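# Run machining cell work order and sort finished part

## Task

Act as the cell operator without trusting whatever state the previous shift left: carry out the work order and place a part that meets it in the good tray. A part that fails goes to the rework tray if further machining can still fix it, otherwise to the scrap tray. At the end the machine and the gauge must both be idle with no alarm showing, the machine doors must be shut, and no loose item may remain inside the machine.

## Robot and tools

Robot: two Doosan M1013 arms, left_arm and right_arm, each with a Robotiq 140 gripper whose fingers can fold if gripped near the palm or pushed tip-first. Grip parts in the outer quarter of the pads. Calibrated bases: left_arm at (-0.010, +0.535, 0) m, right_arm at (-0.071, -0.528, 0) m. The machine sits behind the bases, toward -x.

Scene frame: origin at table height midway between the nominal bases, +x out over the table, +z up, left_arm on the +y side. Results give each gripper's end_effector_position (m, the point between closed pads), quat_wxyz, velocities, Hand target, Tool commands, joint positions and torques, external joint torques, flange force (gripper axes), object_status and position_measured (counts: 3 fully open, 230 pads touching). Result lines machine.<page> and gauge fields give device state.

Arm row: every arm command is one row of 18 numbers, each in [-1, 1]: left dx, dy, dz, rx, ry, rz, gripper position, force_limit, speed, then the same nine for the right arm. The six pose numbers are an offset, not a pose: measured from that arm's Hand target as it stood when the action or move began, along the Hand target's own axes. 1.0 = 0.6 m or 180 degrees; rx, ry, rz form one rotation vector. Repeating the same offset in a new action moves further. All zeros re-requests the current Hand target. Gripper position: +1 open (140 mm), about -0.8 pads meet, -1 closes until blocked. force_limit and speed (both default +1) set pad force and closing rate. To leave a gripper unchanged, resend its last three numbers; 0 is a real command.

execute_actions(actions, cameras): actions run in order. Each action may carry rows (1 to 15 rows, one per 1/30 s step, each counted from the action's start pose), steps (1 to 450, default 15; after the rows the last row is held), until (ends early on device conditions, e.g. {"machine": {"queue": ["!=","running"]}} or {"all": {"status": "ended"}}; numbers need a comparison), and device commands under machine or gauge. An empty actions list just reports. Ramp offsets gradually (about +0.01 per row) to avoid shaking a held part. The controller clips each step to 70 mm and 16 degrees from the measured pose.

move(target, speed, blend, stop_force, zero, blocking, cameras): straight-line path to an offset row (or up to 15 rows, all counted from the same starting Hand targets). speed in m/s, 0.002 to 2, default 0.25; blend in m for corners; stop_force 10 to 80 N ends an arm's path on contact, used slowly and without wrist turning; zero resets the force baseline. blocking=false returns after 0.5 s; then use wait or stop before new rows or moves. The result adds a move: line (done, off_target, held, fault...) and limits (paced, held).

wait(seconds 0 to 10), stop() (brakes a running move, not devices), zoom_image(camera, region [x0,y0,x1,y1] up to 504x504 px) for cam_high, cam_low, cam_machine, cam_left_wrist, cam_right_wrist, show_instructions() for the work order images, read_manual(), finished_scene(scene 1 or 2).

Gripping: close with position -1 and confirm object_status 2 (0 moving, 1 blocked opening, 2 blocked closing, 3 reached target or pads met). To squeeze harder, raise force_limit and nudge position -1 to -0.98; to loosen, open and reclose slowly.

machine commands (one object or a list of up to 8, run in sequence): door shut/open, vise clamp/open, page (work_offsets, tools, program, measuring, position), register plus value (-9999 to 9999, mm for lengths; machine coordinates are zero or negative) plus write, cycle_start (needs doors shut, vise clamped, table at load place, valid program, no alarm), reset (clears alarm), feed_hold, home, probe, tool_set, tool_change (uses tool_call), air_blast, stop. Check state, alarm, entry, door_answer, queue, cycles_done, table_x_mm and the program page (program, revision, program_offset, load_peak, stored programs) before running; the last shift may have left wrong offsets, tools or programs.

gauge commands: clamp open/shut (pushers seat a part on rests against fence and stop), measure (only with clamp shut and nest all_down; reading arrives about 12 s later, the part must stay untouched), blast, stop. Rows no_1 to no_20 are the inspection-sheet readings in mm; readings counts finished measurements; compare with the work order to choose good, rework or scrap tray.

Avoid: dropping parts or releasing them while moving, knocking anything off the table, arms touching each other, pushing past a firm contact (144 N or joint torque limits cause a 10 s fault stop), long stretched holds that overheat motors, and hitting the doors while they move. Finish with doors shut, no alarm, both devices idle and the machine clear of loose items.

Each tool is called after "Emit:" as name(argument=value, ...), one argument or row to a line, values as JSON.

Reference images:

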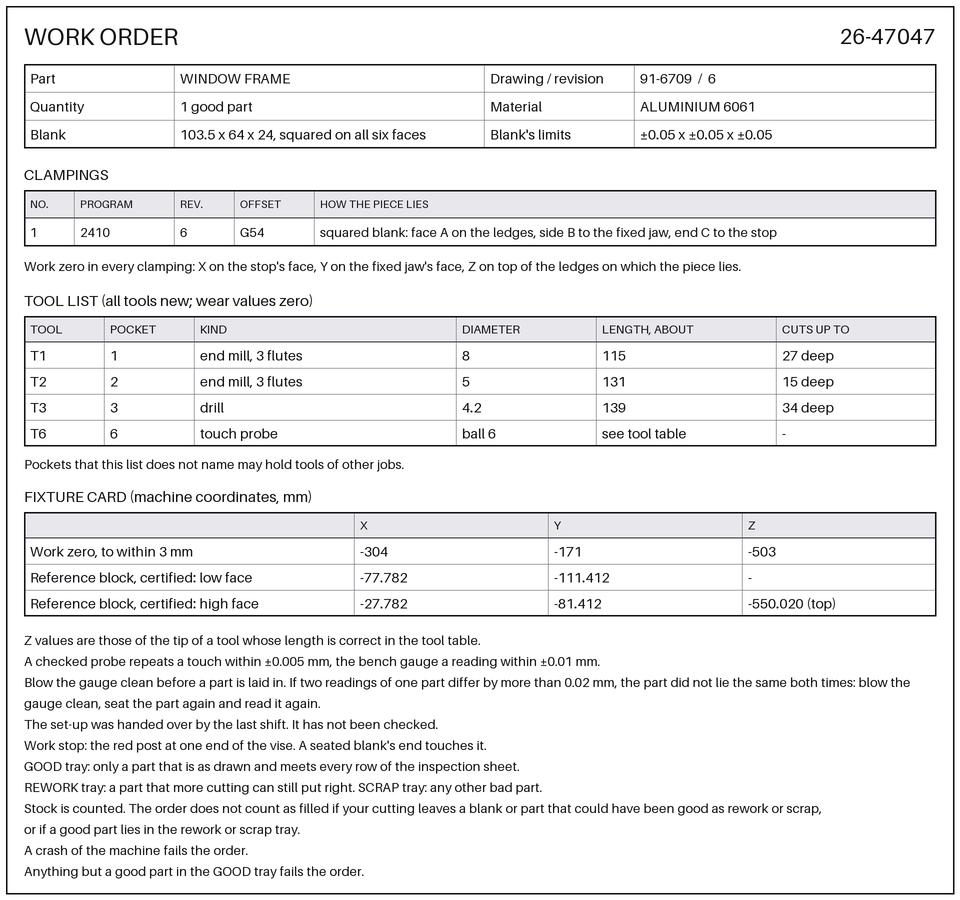

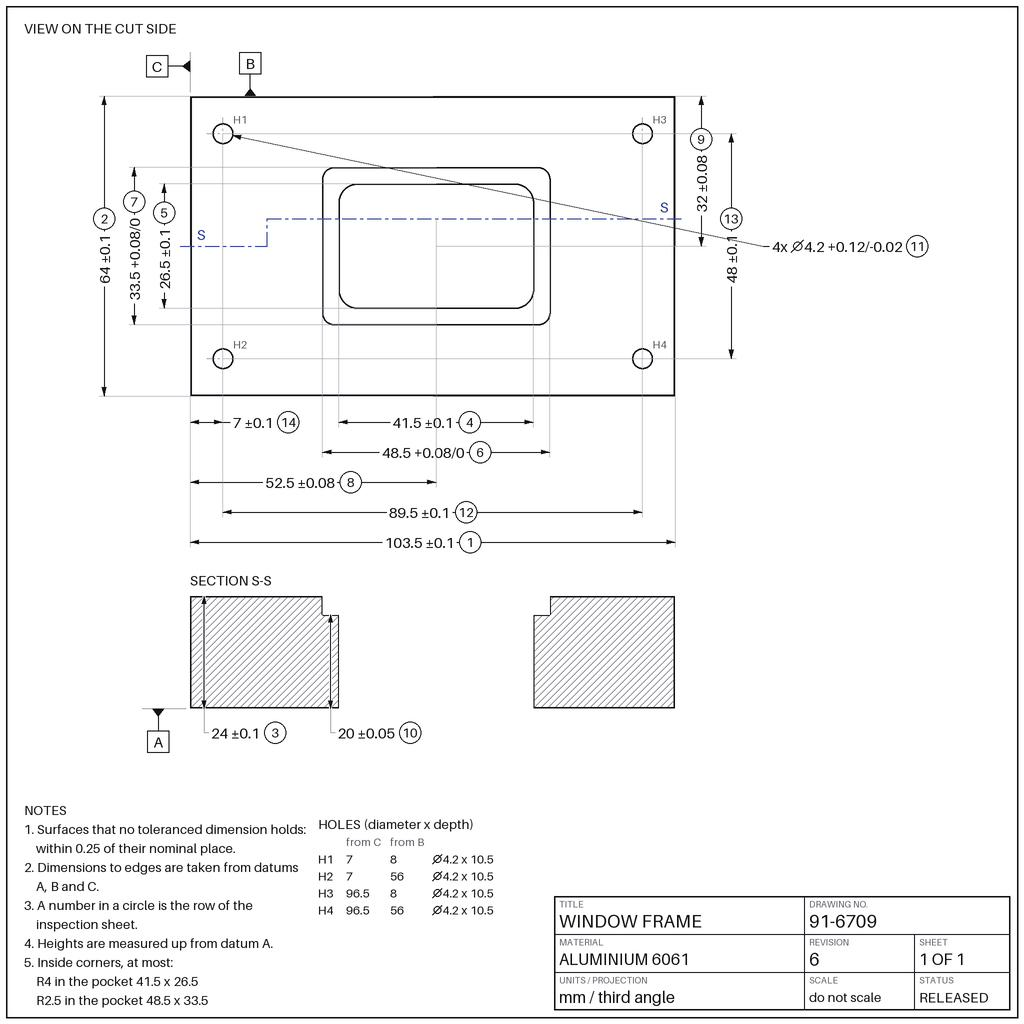

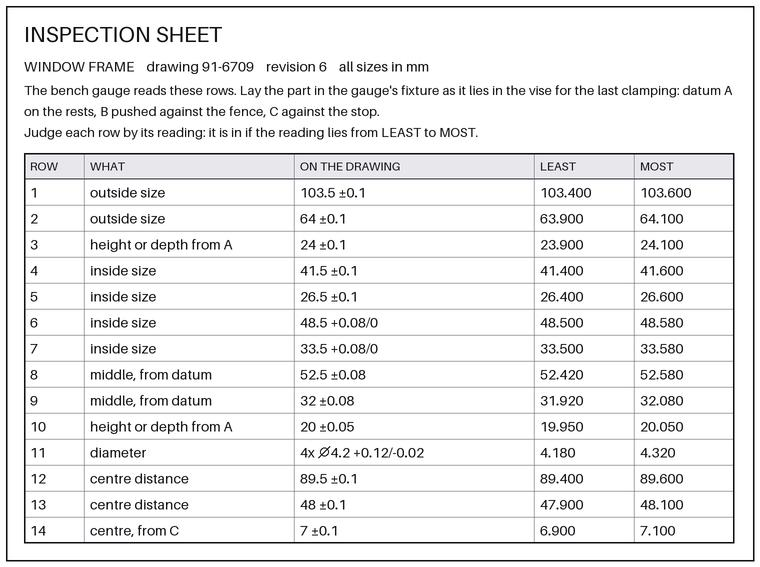

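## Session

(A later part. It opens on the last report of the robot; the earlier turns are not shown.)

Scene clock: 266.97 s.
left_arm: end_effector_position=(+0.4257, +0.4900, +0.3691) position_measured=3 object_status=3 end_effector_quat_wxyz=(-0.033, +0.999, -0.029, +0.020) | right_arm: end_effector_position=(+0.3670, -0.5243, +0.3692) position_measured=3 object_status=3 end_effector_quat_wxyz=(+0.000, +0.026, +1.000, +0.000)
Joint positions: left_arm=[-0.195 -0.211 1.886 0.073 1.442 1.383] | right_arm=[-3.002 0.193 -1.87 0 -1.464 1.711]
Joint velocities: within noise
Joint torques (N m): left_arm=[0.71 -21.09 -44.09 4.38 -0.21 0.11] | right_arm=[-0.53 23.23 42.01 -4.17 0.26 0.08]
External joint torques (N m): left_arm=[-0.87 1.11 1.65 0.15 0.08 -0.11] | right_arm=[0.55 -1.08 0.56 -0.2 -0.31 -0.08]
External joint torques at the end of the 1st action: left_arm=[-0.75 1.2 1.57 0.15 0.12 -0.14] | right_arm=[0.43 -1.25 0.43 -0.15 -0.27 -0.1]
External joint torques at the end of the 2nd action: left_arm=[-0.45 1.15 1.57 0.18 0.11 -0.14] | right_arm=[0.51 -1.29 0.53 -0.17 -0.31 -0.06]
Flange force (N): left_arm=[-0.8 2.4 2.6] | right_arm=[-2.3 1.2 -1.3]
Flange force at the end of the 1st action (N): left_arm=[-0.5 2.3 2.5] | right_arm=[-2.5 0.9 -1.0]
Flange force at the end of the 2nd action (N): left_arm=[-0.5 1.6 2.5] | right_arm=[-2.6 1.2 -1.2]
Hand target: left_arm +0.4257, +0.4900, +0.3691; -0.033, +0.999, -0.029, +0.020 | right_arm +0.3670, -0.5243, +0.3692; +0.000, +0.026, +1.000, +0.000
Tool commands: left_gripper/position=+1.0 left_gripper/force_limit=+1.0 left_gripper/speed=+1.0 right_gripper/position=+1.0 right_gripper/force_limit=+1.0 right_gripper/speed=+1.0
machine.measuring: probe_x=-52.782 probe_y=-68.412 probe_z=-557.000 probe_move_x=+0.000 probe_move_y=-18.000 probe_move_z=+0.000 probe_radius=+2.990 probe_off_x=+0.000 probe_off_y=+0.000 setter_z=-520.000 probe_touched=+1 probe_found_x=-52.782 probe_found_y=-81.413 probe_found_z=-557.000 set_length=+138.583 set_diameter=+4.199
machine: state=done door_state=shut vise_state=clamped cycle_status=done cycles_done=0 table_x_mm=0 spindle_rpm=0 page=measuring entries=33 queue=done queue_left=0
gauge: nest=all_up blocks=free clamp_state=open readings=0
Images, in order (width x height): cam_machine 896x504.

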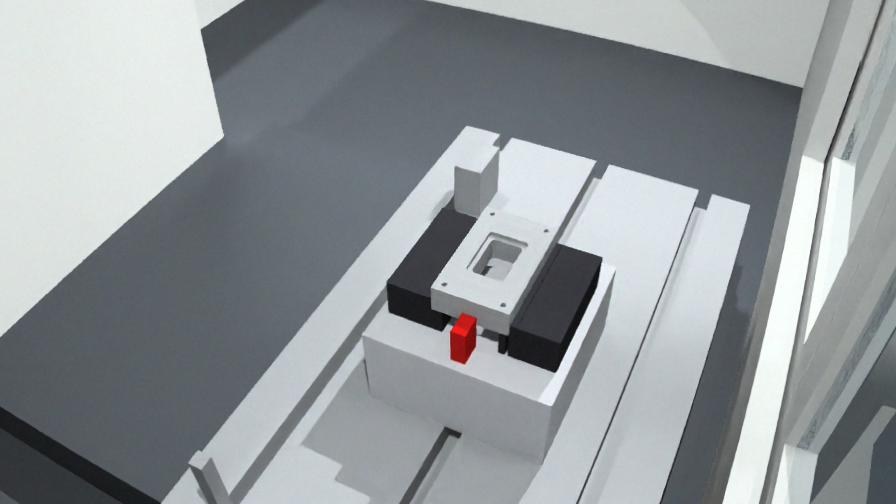

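Emit:
execute_actions(
  actions=[
    {"machine":[{"register":"tool_call","value":6,"write":true},{"tool_change":true},{"door":"open"}],"steps":450,"until":{"machine":{"queue":["!=","running"]}}},
    {"steps":450,"until":{"machine":{"queue":["!=","running"],"door_state":"open"}}},
  ],
)

Emit:
zoom_image(
  camera="cam_low",
  region=[340, 0, 600, 260],
)

Emit:
zoom_image(
  camera="cam_high",
  region=[330, 230, 450, 320],
)

Scene clock: 343.60 s.
left_arm: end_effector_position=(+0.4257, +0.4900, +0.3691) position_measured=3 object_status=3 end_effector_quat_wxyz=(-0.033, +0.999, -0.029, +0.020) | right_arm: end_effector_position=(+0.3670, -0.5243, +0.3692) position_measured=3 object_status=3 end_effector_quat_wxyz=(+0.000, +0.026, +1.000, +0.000)
Joint positions: left_arm=[-0.195 -0.211 1.886 0.073 1.442 1.383] | right_arm=[-3.002 0.193 -1.87 0 -1.464 1.711]
Joint velocities: within noise
Joint torques (N m): left_arm=[0.76 -21.08 -44.1 4.34 -0.27 0.11] | right_arm=[-0.55 23.24 42.03 -4.17 0.22 0.06]
External joint torques (N m): left_arm=[-0.96 1.24 1.57 0.2 0.13 -0.11] | right_arm=[0.56 -1.24 0.41 -0.19 -0.26 -0.06]
External joint torques at the end of the 1st action: left_arm=[-0.98 1.09 1.54 0.16 0.1 -0.12] | right_arm=[0.48 -1.29 0.52 -0.17 -0.27 -0.06]
Flange force (N): left_arm=[-0.5 2.7 2.4] | right_arm=[-2.4 1.3 -0.9]
Flange force at the end of the 1st action (N): left_arm=[-0.7 2.7 2.4] | right_arm=[-2.6 1.1 -1.1]
Hand target: left_arm +0.4257, +0.4900, +0.3691; -0.033, +0.999, -0.029, +0.020 | right_arm +0.3670, -0.5243, +0.3692; +0.000, +0.026, +1.000, +0.000
Tool commands: left_gripper/position=+1.0 left_gripper/force_limit=+1.0 left_gripper/speed=+1.0 right_gripper/position=+1.0 right_gripper/force_limit=+1.0 right_gripper/speed=+1.0
machine.measuring: probe_x=-52.782 probe_y=-68.412 probe_z=-557.000 probe_move_x=+0.000 probe_move_y=-18.000 probe_move_z=+0.000 probe_radius=+2.990 probe_off_x=+0.000 probe_off_y=+0.000 setter_z=-520.000 probe_touched=+1 probe_found_x=-52.782 probe_found_y=-81.413 probe_found_z=-557.000 set_length=+138.583 set_diameter=+4.199
machine: state=done door_state=open vise_state=clamped cycle_status=done cycles_done=0 table_x_mm=0 spindle_rpm=0 page=measuring entries=35 queue=done queue_left=0
gauge: nest=all_up blocks=free clamp_state=open readings=0

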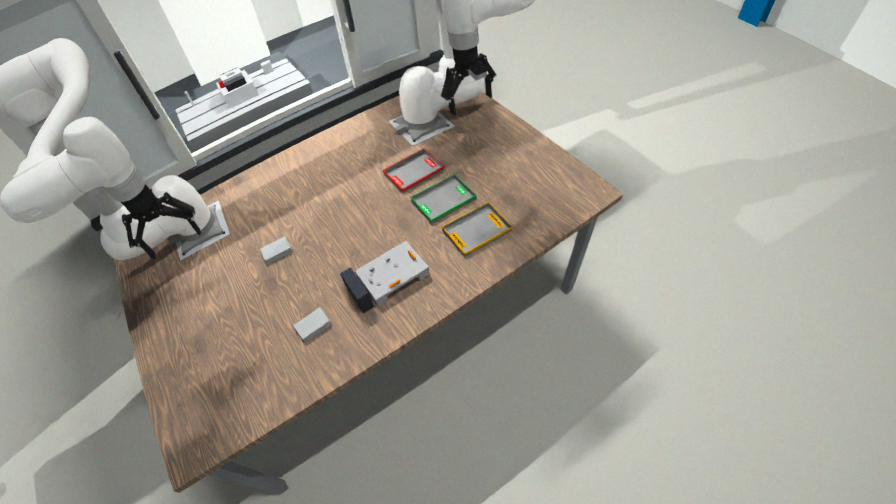

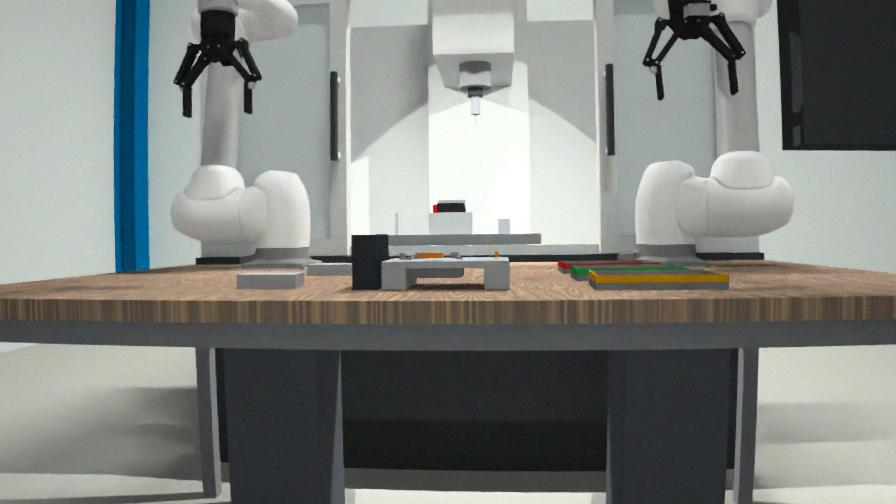

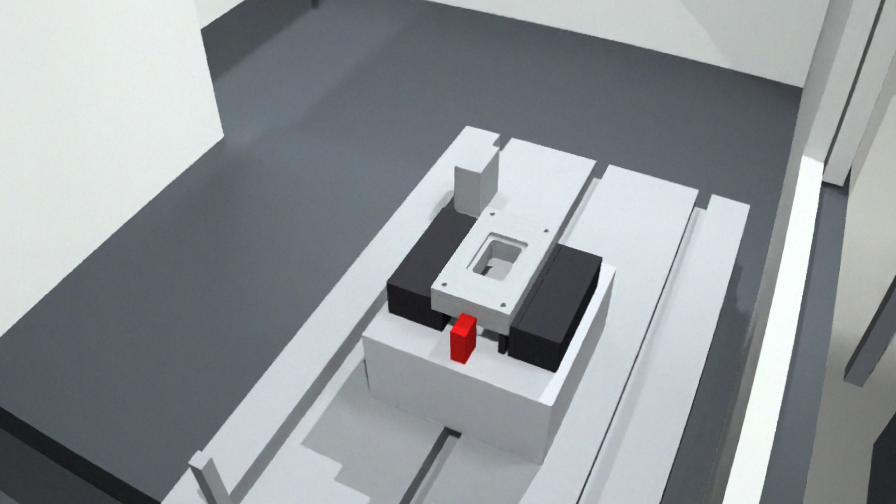

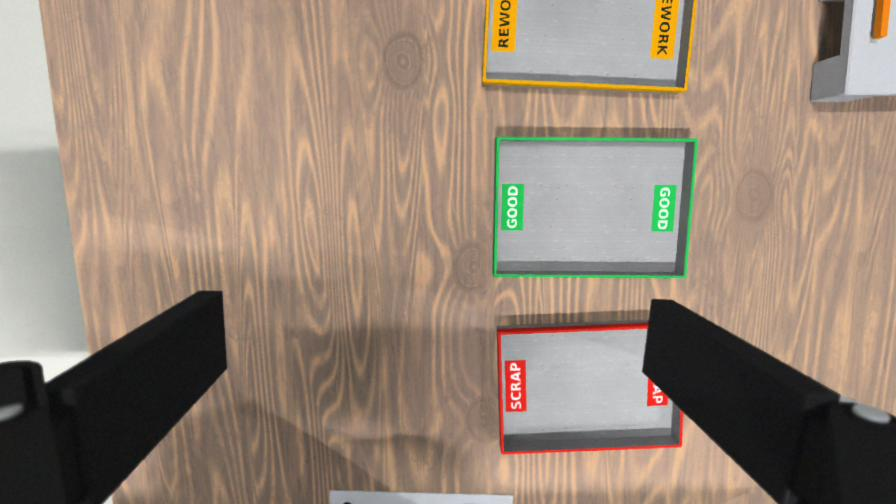

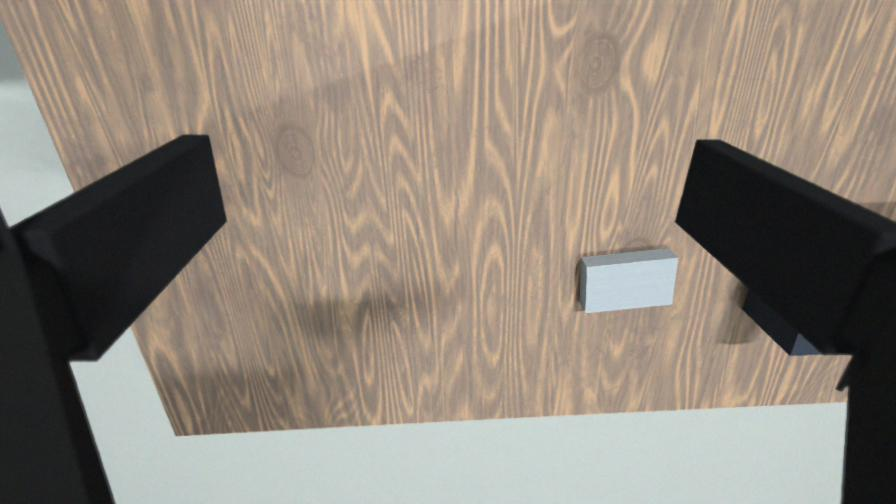

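Scaled by 1.938 from the camera's 896x504 image, which has a finer 1280x720 frame.

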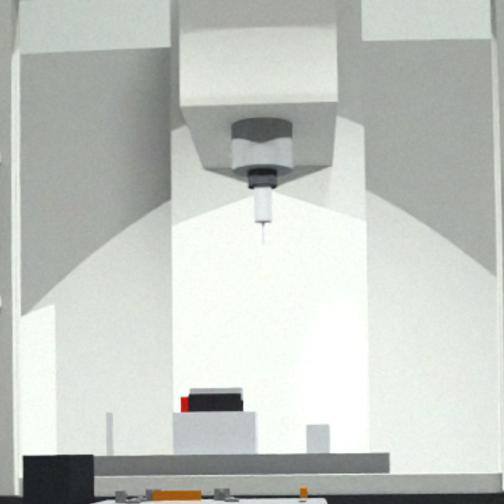

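Scaled by 4.200 from the camera's 896x504 image, which has a finer 1280x720 frame.

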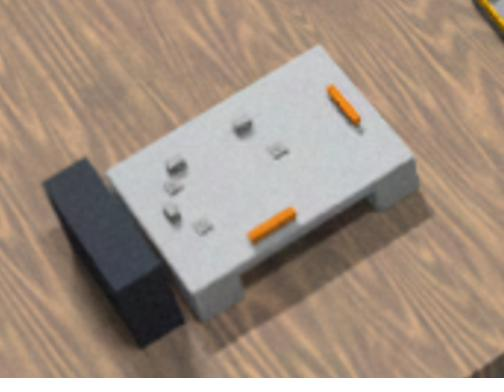

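Emit:
execute_actions(
  actions=[
    {"machine":{"page":"position"},"steps":3},
  ],
  cameras=[],
)

Emit:
zoom_image(
  camera="cam_right_wrist",
  region=[392, 180, 896, 460],
)

Scene clock: 357.23 s.
left_arm: end_effector_position=(+0.4257, +0.4900, +0.3691) position_measured=3 object_status=3 end_effector_quat_wxyz=(-0.033, +0.999, -0.029, +0.020) | right_arm: end_effector_position=(+0.3670, -0.5243, +0.3692) position_measured=3 object_status=3 end_effector_quat_wxyz=(+0.000, +0.026, +1.000, +0.000)
Joint positions: left_arm=[-0.195 -0.211 1.886 0.073 1.442 1.383] | right_arm=[-3.002 0.193 -1.87 0 -1.464 1.711]
Joint velocities: within noise
Joint torques (N m): left_arm=[0.84 -21.2 -44.1 4.35 -0.23 0.11] | right_arm=[-0.42 23.46 42.05 -4.18 0.24 0.06]
External joint torques (N m): left_arm=[-0.96 1.04 1.56 0.19 0.1 -0.11] | right_arm=[0.42 -1.42 0.47 -0.2 -0.28 -0.06]
Flange force (N): left_arm=[-0.8 2.6 2.4] | right_arm=[-2.8 1.0 -1.0]
Hand target: left_arm +0.4257, +0.4900, +0.3691; -0.033, +0.999, -0.029, +0.020 | right_arm +0.3670, -0.5243, +0.3692; +0.000, +0.026, +1.000, +0.000
Tool commands: left_gripper/position=+1.0 left_gripper/force_limit=+1.0 left_gripper/speed=+1.0 right_gripper/position=+1.0 right_gripper/force_limit=+1.0 right_gripper/speed=+1.0
machine.position: pos_x=-164.000 pos_y=-3.000 pos_z=+0.000
machine: state=done door_state=open vise_state=clamped cycle_status=done cycles_done=0 table_x_mm=0 spindle_rpm=0 page=position entries=35 queue=done queue_left=0
gauge: nest=all_up blocks=free clamp_state=open readings=0
No camera images: "cameras" was empty.

Scaled by 1.000.

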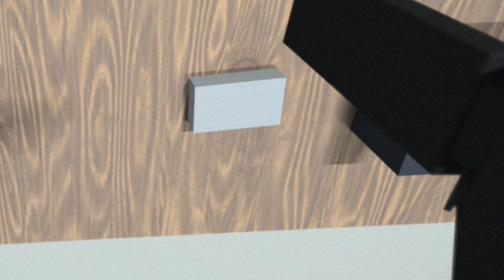

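Emit:
move(
  target=[
    [-0.143,0.483,-0.174,-0.013,0.003,0.24,1,1,1,0,0,0,0,0,0,1,1,1],
    [-0.661,0.746,-0.211,-0.0262,0.0065,0.481,1,1,1,0,0,0,0,0,0,1,1,1],
  ],
  speed=0.3,
  blend=0.08,
  cameras=["cam_high", "cam_left_wrist"],
)

Scene clock: 391.03 s.
left_arm: end_effector_position=(-0.0004, +0.0593, +0.4506) position_measured=3 object_status=3 end_effector_quat_wxyz=(+0.000, +0.708, -0.707, +0.000) | right_arm: end_effector_position=(+0.3670, -0.5243, +0.3692) position_measured=3 object_status=3 end_effector_quat_wxyz=(+0.000, +0.026, +1.000, +0.000)
Joint positions: left_arm=[-1.58 -0.136 1.678 -0.001 1.6 1.518] | right_arm=[-3.002 0.193 -1.87 0 -1.464 1.711]
Joint velocities: within noise
Joint torques (N m): left_arm=[0.01 -28.95 -44.36 4.2 -0.18 0.13] | right_arm=[-0.53 23.49 42.02 -4.17 0.24 0.09]
External joint torques (N m): left_arm=[0.02 0.72 1.7 0.19 0.12 -0.13] | right_arm=[0.51 -1.48 0.34 -0.2 -0.3 -0.09]
Flange force (N): left_arm=[-1.2 0.3 2.9] | right_arm=[-2.7 1.1 -0.8]
Hand target: left_arm -0.0004, +0.0593, +0.4506; +0.000, +0.707, -0.707, +0.000 | right_arm +0.3670, -0.5243, +0.3692; +0.000, +0.026, +1.000, +0.000
Off the commanded pose: left_arm 0.000 m, 0 deg | right_arm 0.000 m, 0 deg.
machine.position: pos_x=-164.000 pos_y=-3.000 pos_z=+0.000
machine: state=done door_state=open vise_state=clamped cycle_status=done cycles_done=0 table_x_mm=0 spindle_rpm=0 page=position entries=35 queue=done queue_left=0
gauge: nest=all_up blocks=free clamp_state=open readings=0
move: done
camera_calibration:
cam_left_wrist: T_world_to_cam=[[-0.998249, -0.036223, 0.0467559, -0.0179146], [-0.0263991, 0.980284, 0.195824, -0.12258], [-0.0529274, 0.194247, -0.979524, 0.569743], [0, 0, 0, 1]] pos_world=[0.0090358, 0.00884369, 0.582918]
Images, in order (width x height): cam_high 896x504, cam_left_wrist 896x504.

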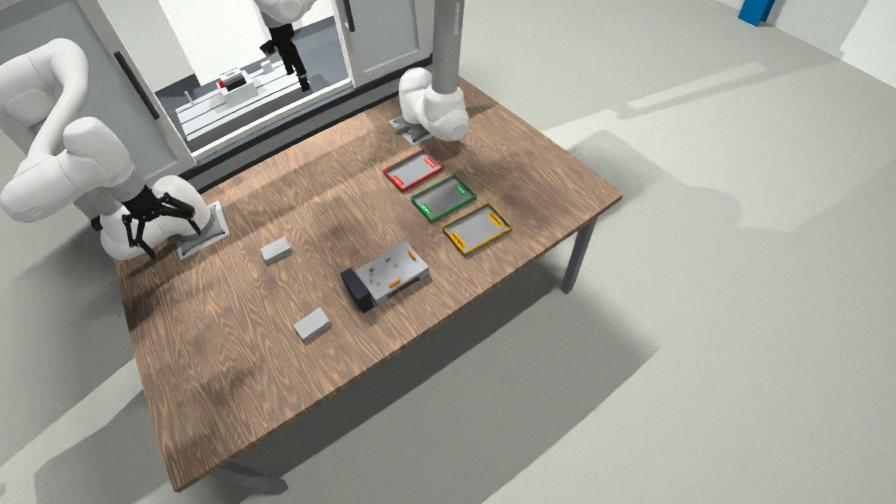

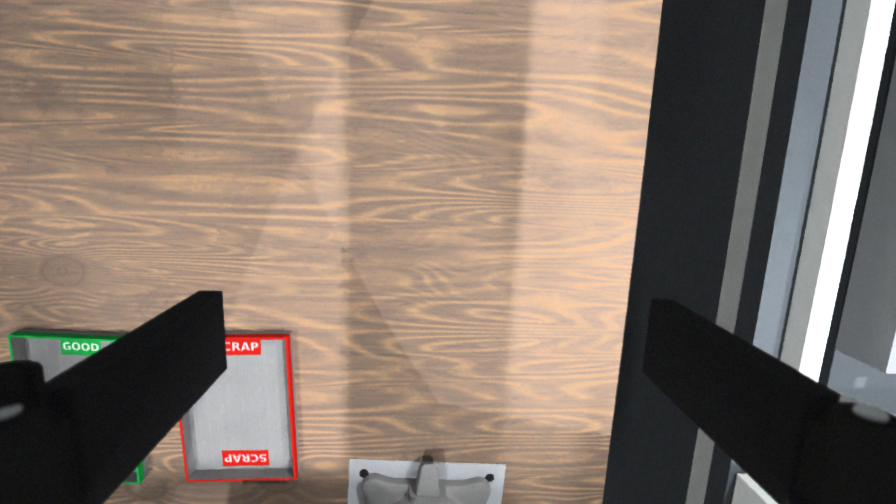

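Emit:
move(
  target=[
    [-0.033,0.45,0,0,0,0,1,1,1,0,0,0,0,0,0,1,1,1],
    [0.25,0.95,0.0,0,0,0,1,1,1,0,0,0,0,0,0,1,1,1],
  ],
  speed=0.3,
  blend=0.08,
)

Scene clock: 402.57 s.
left_arm: end_effector_position=(-0.5702, -0.0913, +0.4509) position_measured=3 object_status=3 end_effector_quat_wxyz=(+0.000, +0.707, -0.707, +0.000) | right_arm: end_effector_position=(+0.3670, -0.5243, +0.3692) position_measured=3 object_status=3 end_effector_quat_wxyz=(+0.000, +0.026, +1.000, +0.000)
Joint positions: left_arm=[-2.299 0.48 0.946 0 1.716 0.799] | right_arm=[-3.002 0.193 -1.87 0 -1.464 1.711]
Joint velocities: within noise
Joint torques (N m): left_arm=[1.82 -92.95 -44.04 4.22 -0.14 0.11] | right_arm=[-0.18 23.33 41.93 -4.21 0.23 0.09]
External joint torques (N m): left_arm=[-1.59 2.38 1.92 0.13 0.1 -0.11] | right_arm=[0.17 -1.32 0.48 -0.14 -0.28 -0.09]
Flange force (N): left_arm=[-2.1 0.8 3.4] | right_arm=[-2.7 0.4 -1.1]
Hand target: left_arm -0.5703, -0.0913, +0.4508; +0.000, +0.707, -0.707, +0.000 | right_arm +0.3670, -0.5243, +0.3692; +0.000, +0.026, +1.000, +0.000
Off the commanded pose: left_arm 0.000 m, 0 deg | right_arm 0.000 m, 0 deg.
machine.position: pos_x=-164.000 pos_y=-3.000 pos_z=+0.000
machine: state=done door_state=open vise_state=clamped cycle_status=done cycles_done=0 table_x_mm=0 spindle_rpm=0 page=position entries=35 queue=done queue_left=0
gauge: nest=all_up blocks=free clamp_state=open readings=0
move: done
camera_calibration:
cam_left_wrist: T_world_to_cam=[[-0.998263, -0.0360798, 0.0465755, -0.592067], [-0.0262953, 0.980293, 0.195793, 0.0100272], [-0.0527218, 0.194229, -0.979538, 0.569254], [0, 0, 0, 1]] pos_world=[-0.560763, -0.141757, 0.583218]

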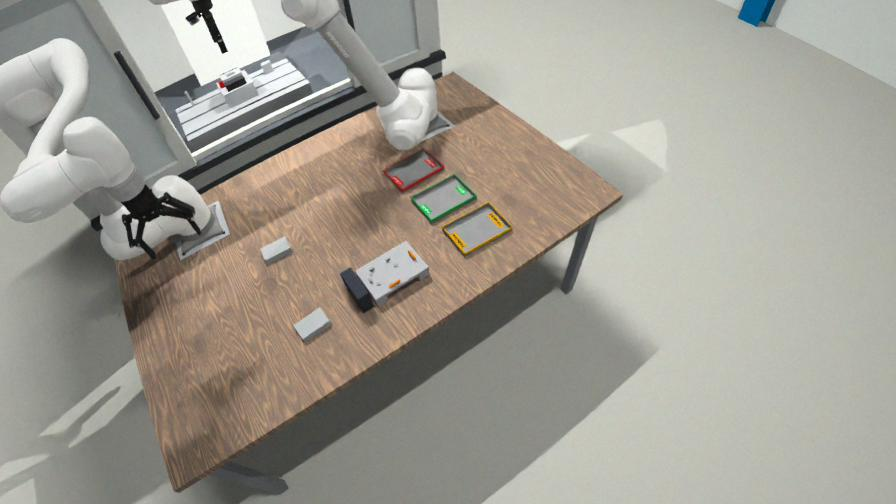

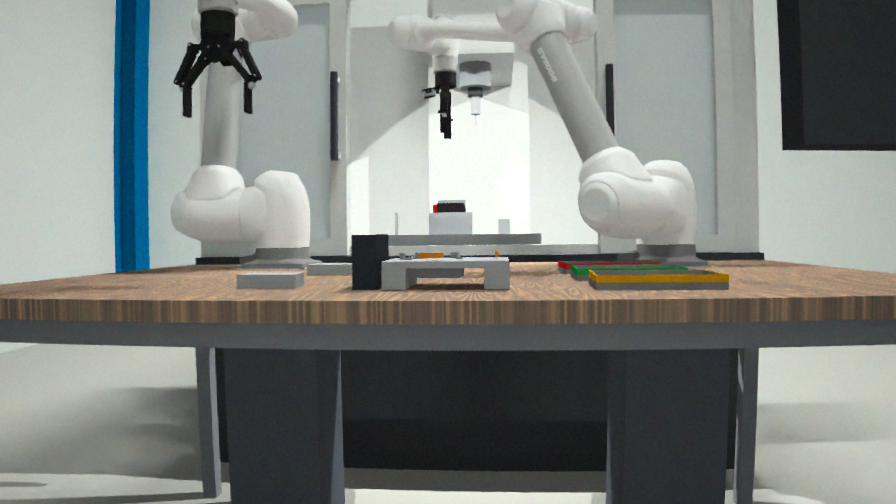

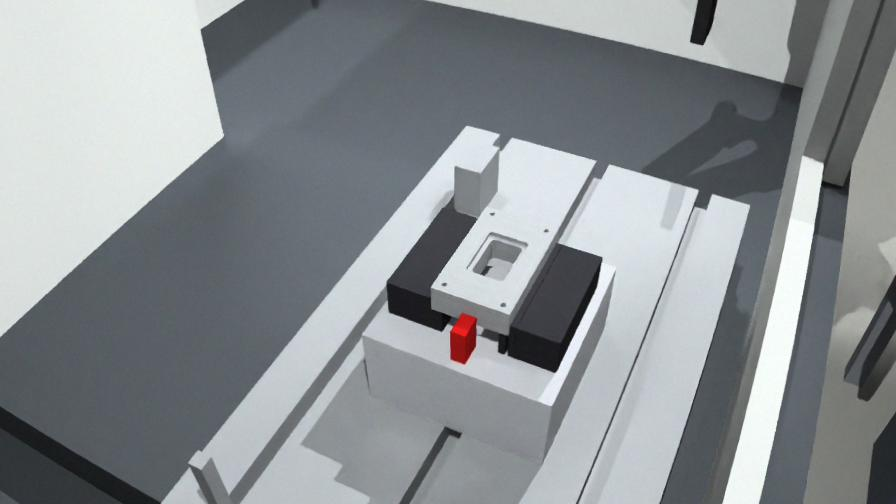

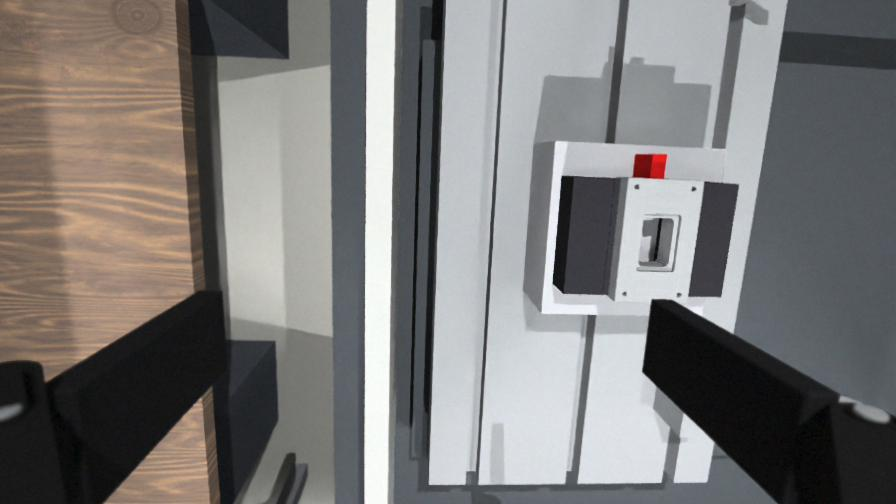

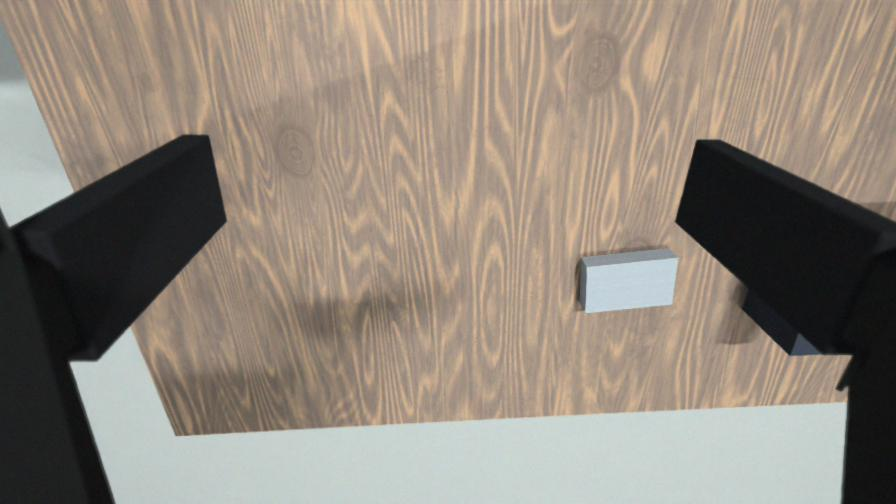

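Emit:
move(
  target=[-0.023,0.327,0.12,0,0,0,1,1,1,0,0,0,0,0,0,1,1,1],
  speed=0.25,
  cameras=["cam_high", "cam_low", "cam_machine", "cam_left_wrist"],
)

Emit:
zoom_image(
  camera="cam_left_wrist",
  region=[250, 0, 650, 400],
)

Emit:
zoom_image(
  camera="cam_low",
  region=[340, 0, 600, 260],
)

Scene clock: 432.87 s.
left_arm: end_effector_position=(-0.7663, -0.0778, +0.3773) position_measured=3 object_status=3 end_effector_quat_wxyz=(-0.001, +0.708, -0.707, +0.000) | right_arm: end_effector_position=(+0.3670, -0.5243, +0.3692) position_measured=3 object_status=3 end_effector_quat_wxyz=(+0.000, +0.026, +1.000, +0.000)
Joint positions: left_arm=[-2.454 0.753 0.628 0 1.761 0.645] | right_arm=[-3.002 0.193 -1.87 0 -1.464 1.711]
Joint velocities: within noise
Joint torques (N m): left_arm=[-19.14 -149.85 -69.89 4.95 2.43 0.18] | right_arm=[-0.36 23.4 42.04 -4.2 0.22 0.08]
External joint torques (N m): left_arm=[19.48 36.34 28.16 -0.62 -2.46 -0.18] | right_arm=[0.37 -1.26 0.5 -0.18 -0.27 -0.08]
External joint torques when the fault began: left_arm=[24.91 60.41 45.26 -0.45 -3.49 -0.08]
Flange force (N): left_arm=[-10.3 -44.3 63.8] | right_arm=[-2.6 0.8 -1.1]
Flange force when the fault began (N): left_arm=[-17.7 -62.4 100.5]
Hand target: left_arm -0.7663, -0.0778, +0.3773; -0.001, +0.708, -0.707, +0.000 (not the last commanded pose) | right_arm +0.3670, -0.5243, +0.3692; +0.000, +0.026, +1.000, +0.000
Tool commands: left_gripper/position=+1.0 left_gripper/force_limit=+1.0 left_gripper/speed=+1.0 right_gripper/position=+1.0 right_gripper/force_limit=+1.0 right_gripper/speed=+1.0
Off the commanded pose: left_arm 0.002 m, 0 deg | right_arm 0.000 m, 0 deg.
FORCE FAULT: contact force on the left arm reached its limit, and that arm stopped for 10 seconds. The contact can be on any part of that arm, not only on its tool. That arm's remaining commands of this call were not run. That arm's target is now where it stood when the stop ended, not its last command. That arm accepts commands again.
machine.position: pos_x=-164.000 pos_y=-3.000 pos_z=+0.000
machine: state=done door_state=open vise_state=clamped cycle_status=done cycles_done=0 table_x_mm=0 spindle_rpm=0 page=position entries=35 queue=done queue_left=0
gauge: nest=all_up blocks=free clamp_state=open readings=0
move: fault (left_arm)
camera_calibration:
cam_left_wrist: T_world_to_cam=[[-0.998315, -0.0364789, 0.045131, -0.783368], [-0.0268956, 0.979998, 0.19718, 0.00515126], [-0.0514212, 0.195634, -0.979328, 0.485221], [0, 0, 0, 1]] pos_world=[-0.756959, -0.12855, 0.509529]
Images, in order (width x height): cam_high 896x504, cam_low 896x504, cam_machine 896x504, cam_left_wrist 896x504.

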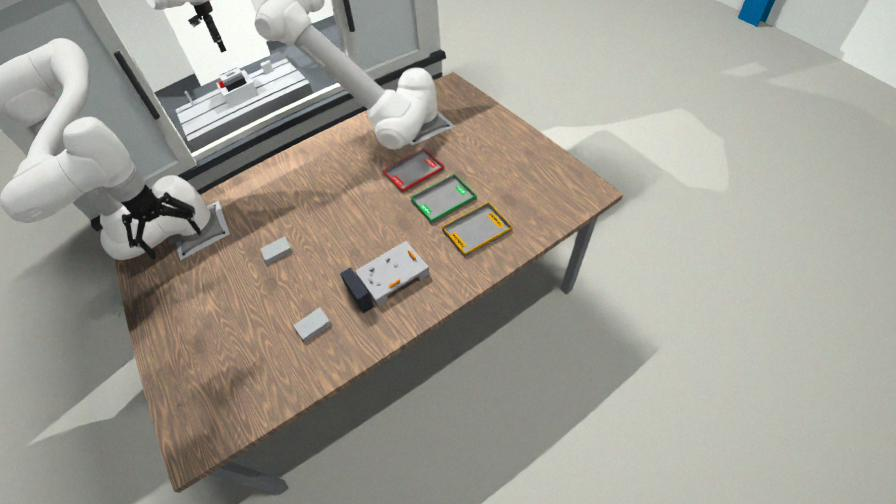

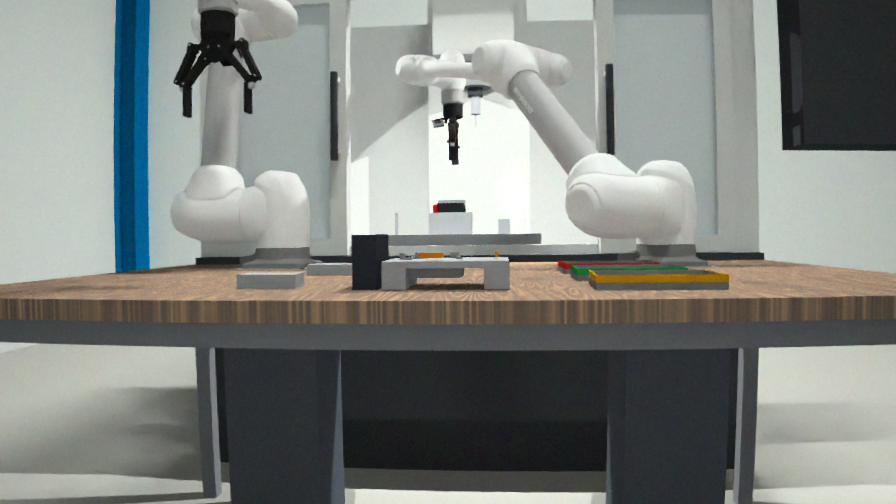

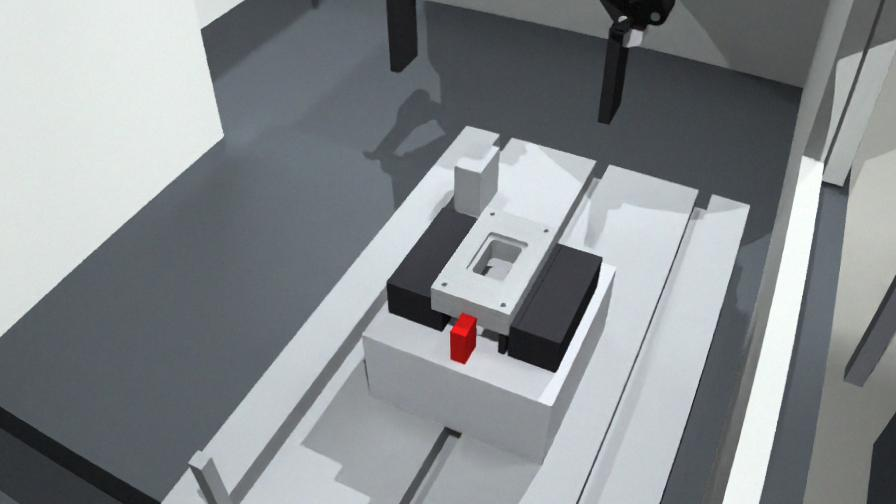

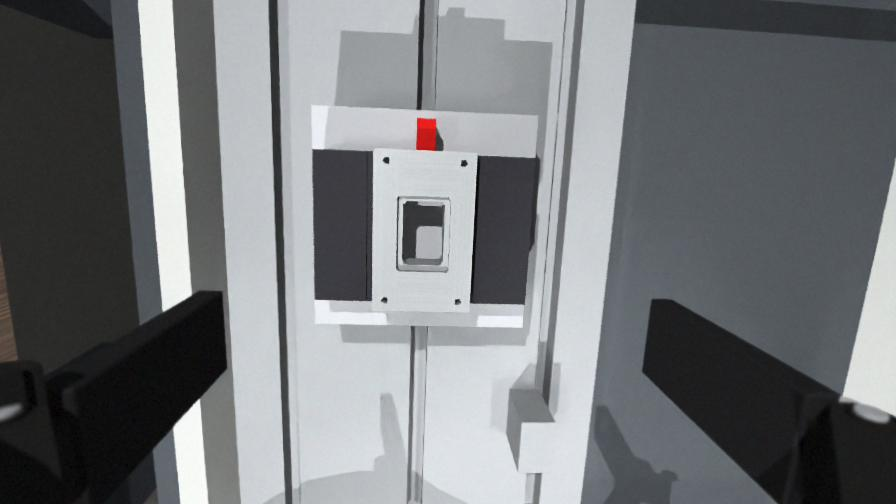

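Scaled by 1.260 from the camera's 896x504 image, which has a finer 1280x720 frame.

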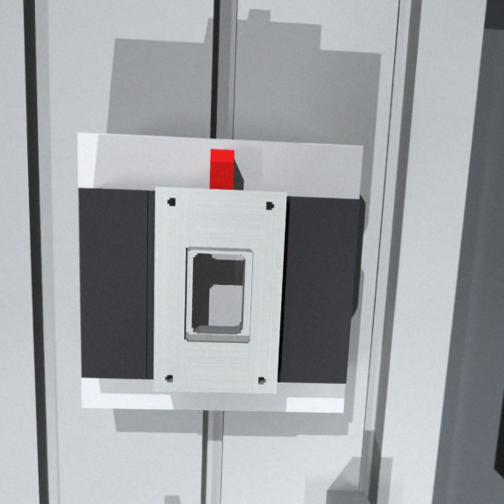

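Scaled by 1.938 from the camera's 896x504 image, which has a finer 1280x720 frame.

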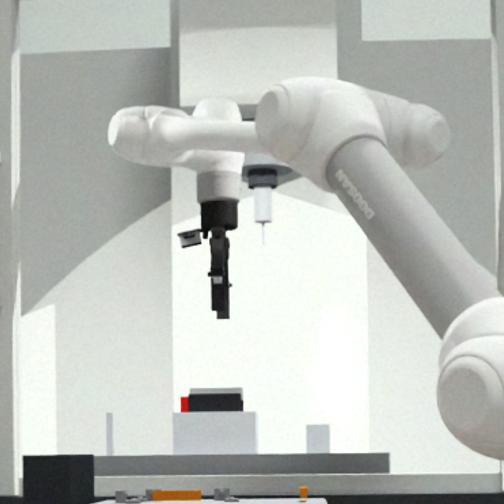

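Emit:
move(
  target=[
    [0,-0.2,0.0,0,0,0,1,1,1,0,0,0,0,0,0,1,1,1],
    [0,-0.2,0.18,0,0,0,1,1,1,0,0,0,0,0,0,1,1,1],
    [0.0,-0.01,0.18,0,0,0,1,1,1,0,0,0,0,0,0,1,1,1],
  ],
  speed=[0.1,0.2,0.15],
  cameras=["cam_low", "cam_machine", "cam_left_wrist"],
)

Emit:
zoom_image(
  camera="cam_left_wrist",
  region=[220, 0, 680, 460],
)

Scene clock: 475.43 s.
left_arm: end_effector_position=(-0.7601, -0.0777, +0.2694) position_measured=3 object_status=3 end_effector_quat_wxyz=(-0.001, +0.708, -0.707, +0.000) | right_arm: end_effector_position=(+0.3670, -0.5243, +0.3692) position_measured=3 object_status=3 end_effector_quat_wxyz=(+0.000, +0.026, +1.000, +0.000)
Joint positions: left_arm=[-2.45 0.721 0.878 0 1.543 0.648] | right_arm=[-3.002 0.193 -1.87 0 -1.464 1.711]
Joint velocities: within noise
Joint torques (N m): left_arm=[1.23 -114.69 -44.01 4.27 -0.1 0.1] | right_arm=[-0.41 23.37 42 -4.2 0.26 0.08]
External joint torques (N m): left_arm=[-1.04 1.79 1.1 0.17 0.06 -0.1] | right_arm=[0.38 -1.33 0.5 -0.17 -0.3 -0.08]
Flange force (N): left_arm=[-1.0 0.6 1.8] | right_arm=[-2.7 0.9 -1.1]
Hand target: left_arm -0.7601, -0.0777, +0.2693; -0.001, +0.708, -0.707, +0.000 | right_arm +0.3670, -0.5243, +0.3692; +0.000, +0.026, +1.000, +0.000
Off the commanded pose: left_arm 0.000 m, 0 deg | right_arm 0.000 m, 0 deg.
machine.position: pos_x=-164.000 pos_y=-3.000 pos_z=+0.000
machine: state=done door_state=open vise_state=clamped cycle_status=done cycles_done=0 table_x_mm=0 spindle_rpm=0 page=position entries=35 queue=done queue_left=0
gauge: nest=all_up blocks=free clamp_state=open readings=0
move: done
camera_calibration:
cam_left_wrist: T_world_to_cam=[[-0.998315, -0.0364789, 0.045131, -0.772405], [-0.0268956, 0.979998, 0.19718, 0.0264931], [-0.0514212, 0.195634, -0.979328, 0.379845], [0, 0, 0, 1]] pos_world=[-0.750859, -0.12845, 0.401629]
Images, in order (width x height): cam_low 896x504, cam_machine 896x504, cam_left_wrist 896x504.

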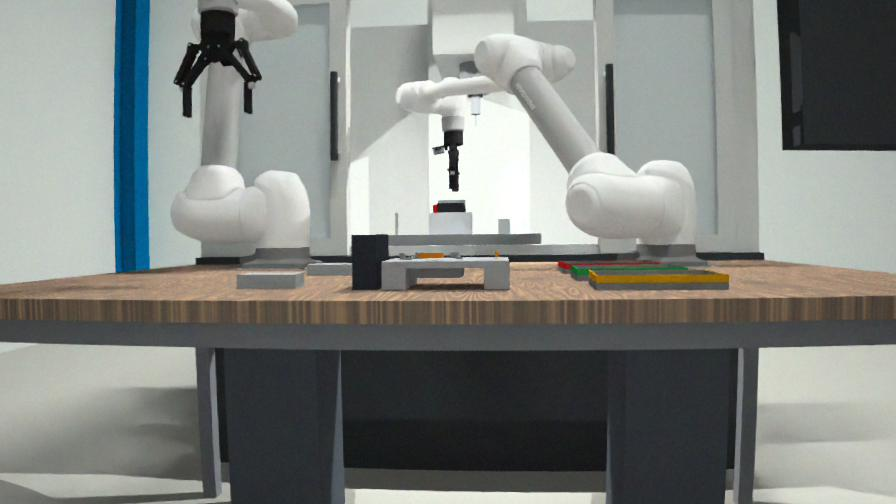

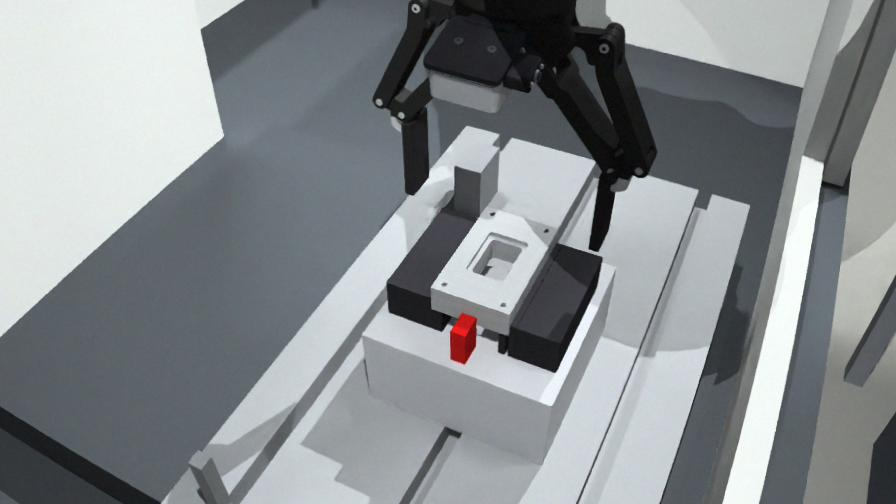

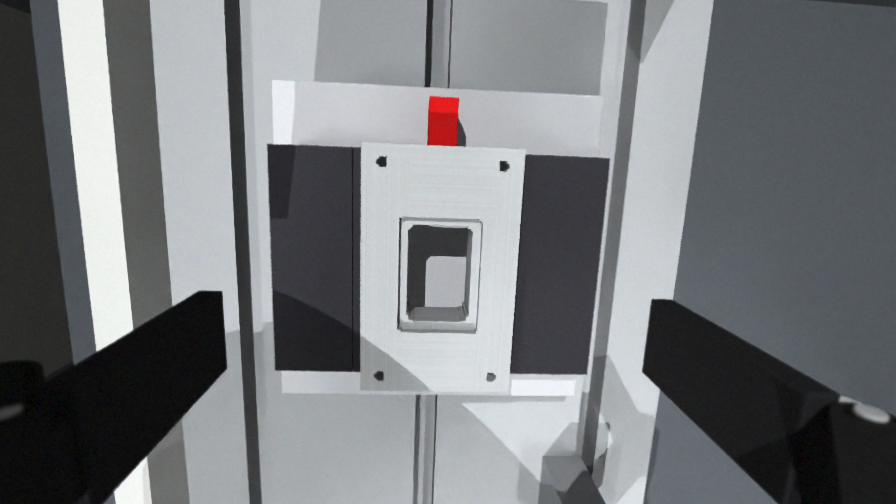

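Scaled by 1.096 from the camera's 896x504 image, which has a finer 1280x720 frame.

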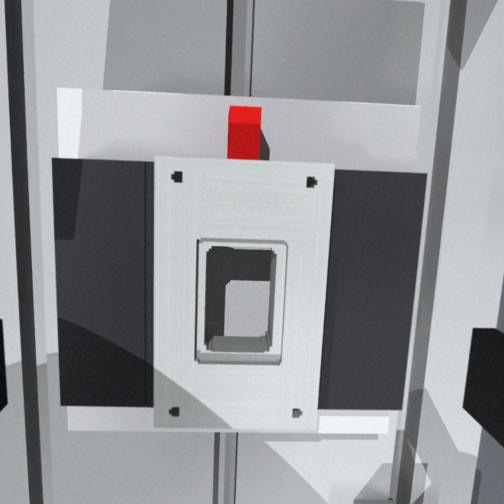

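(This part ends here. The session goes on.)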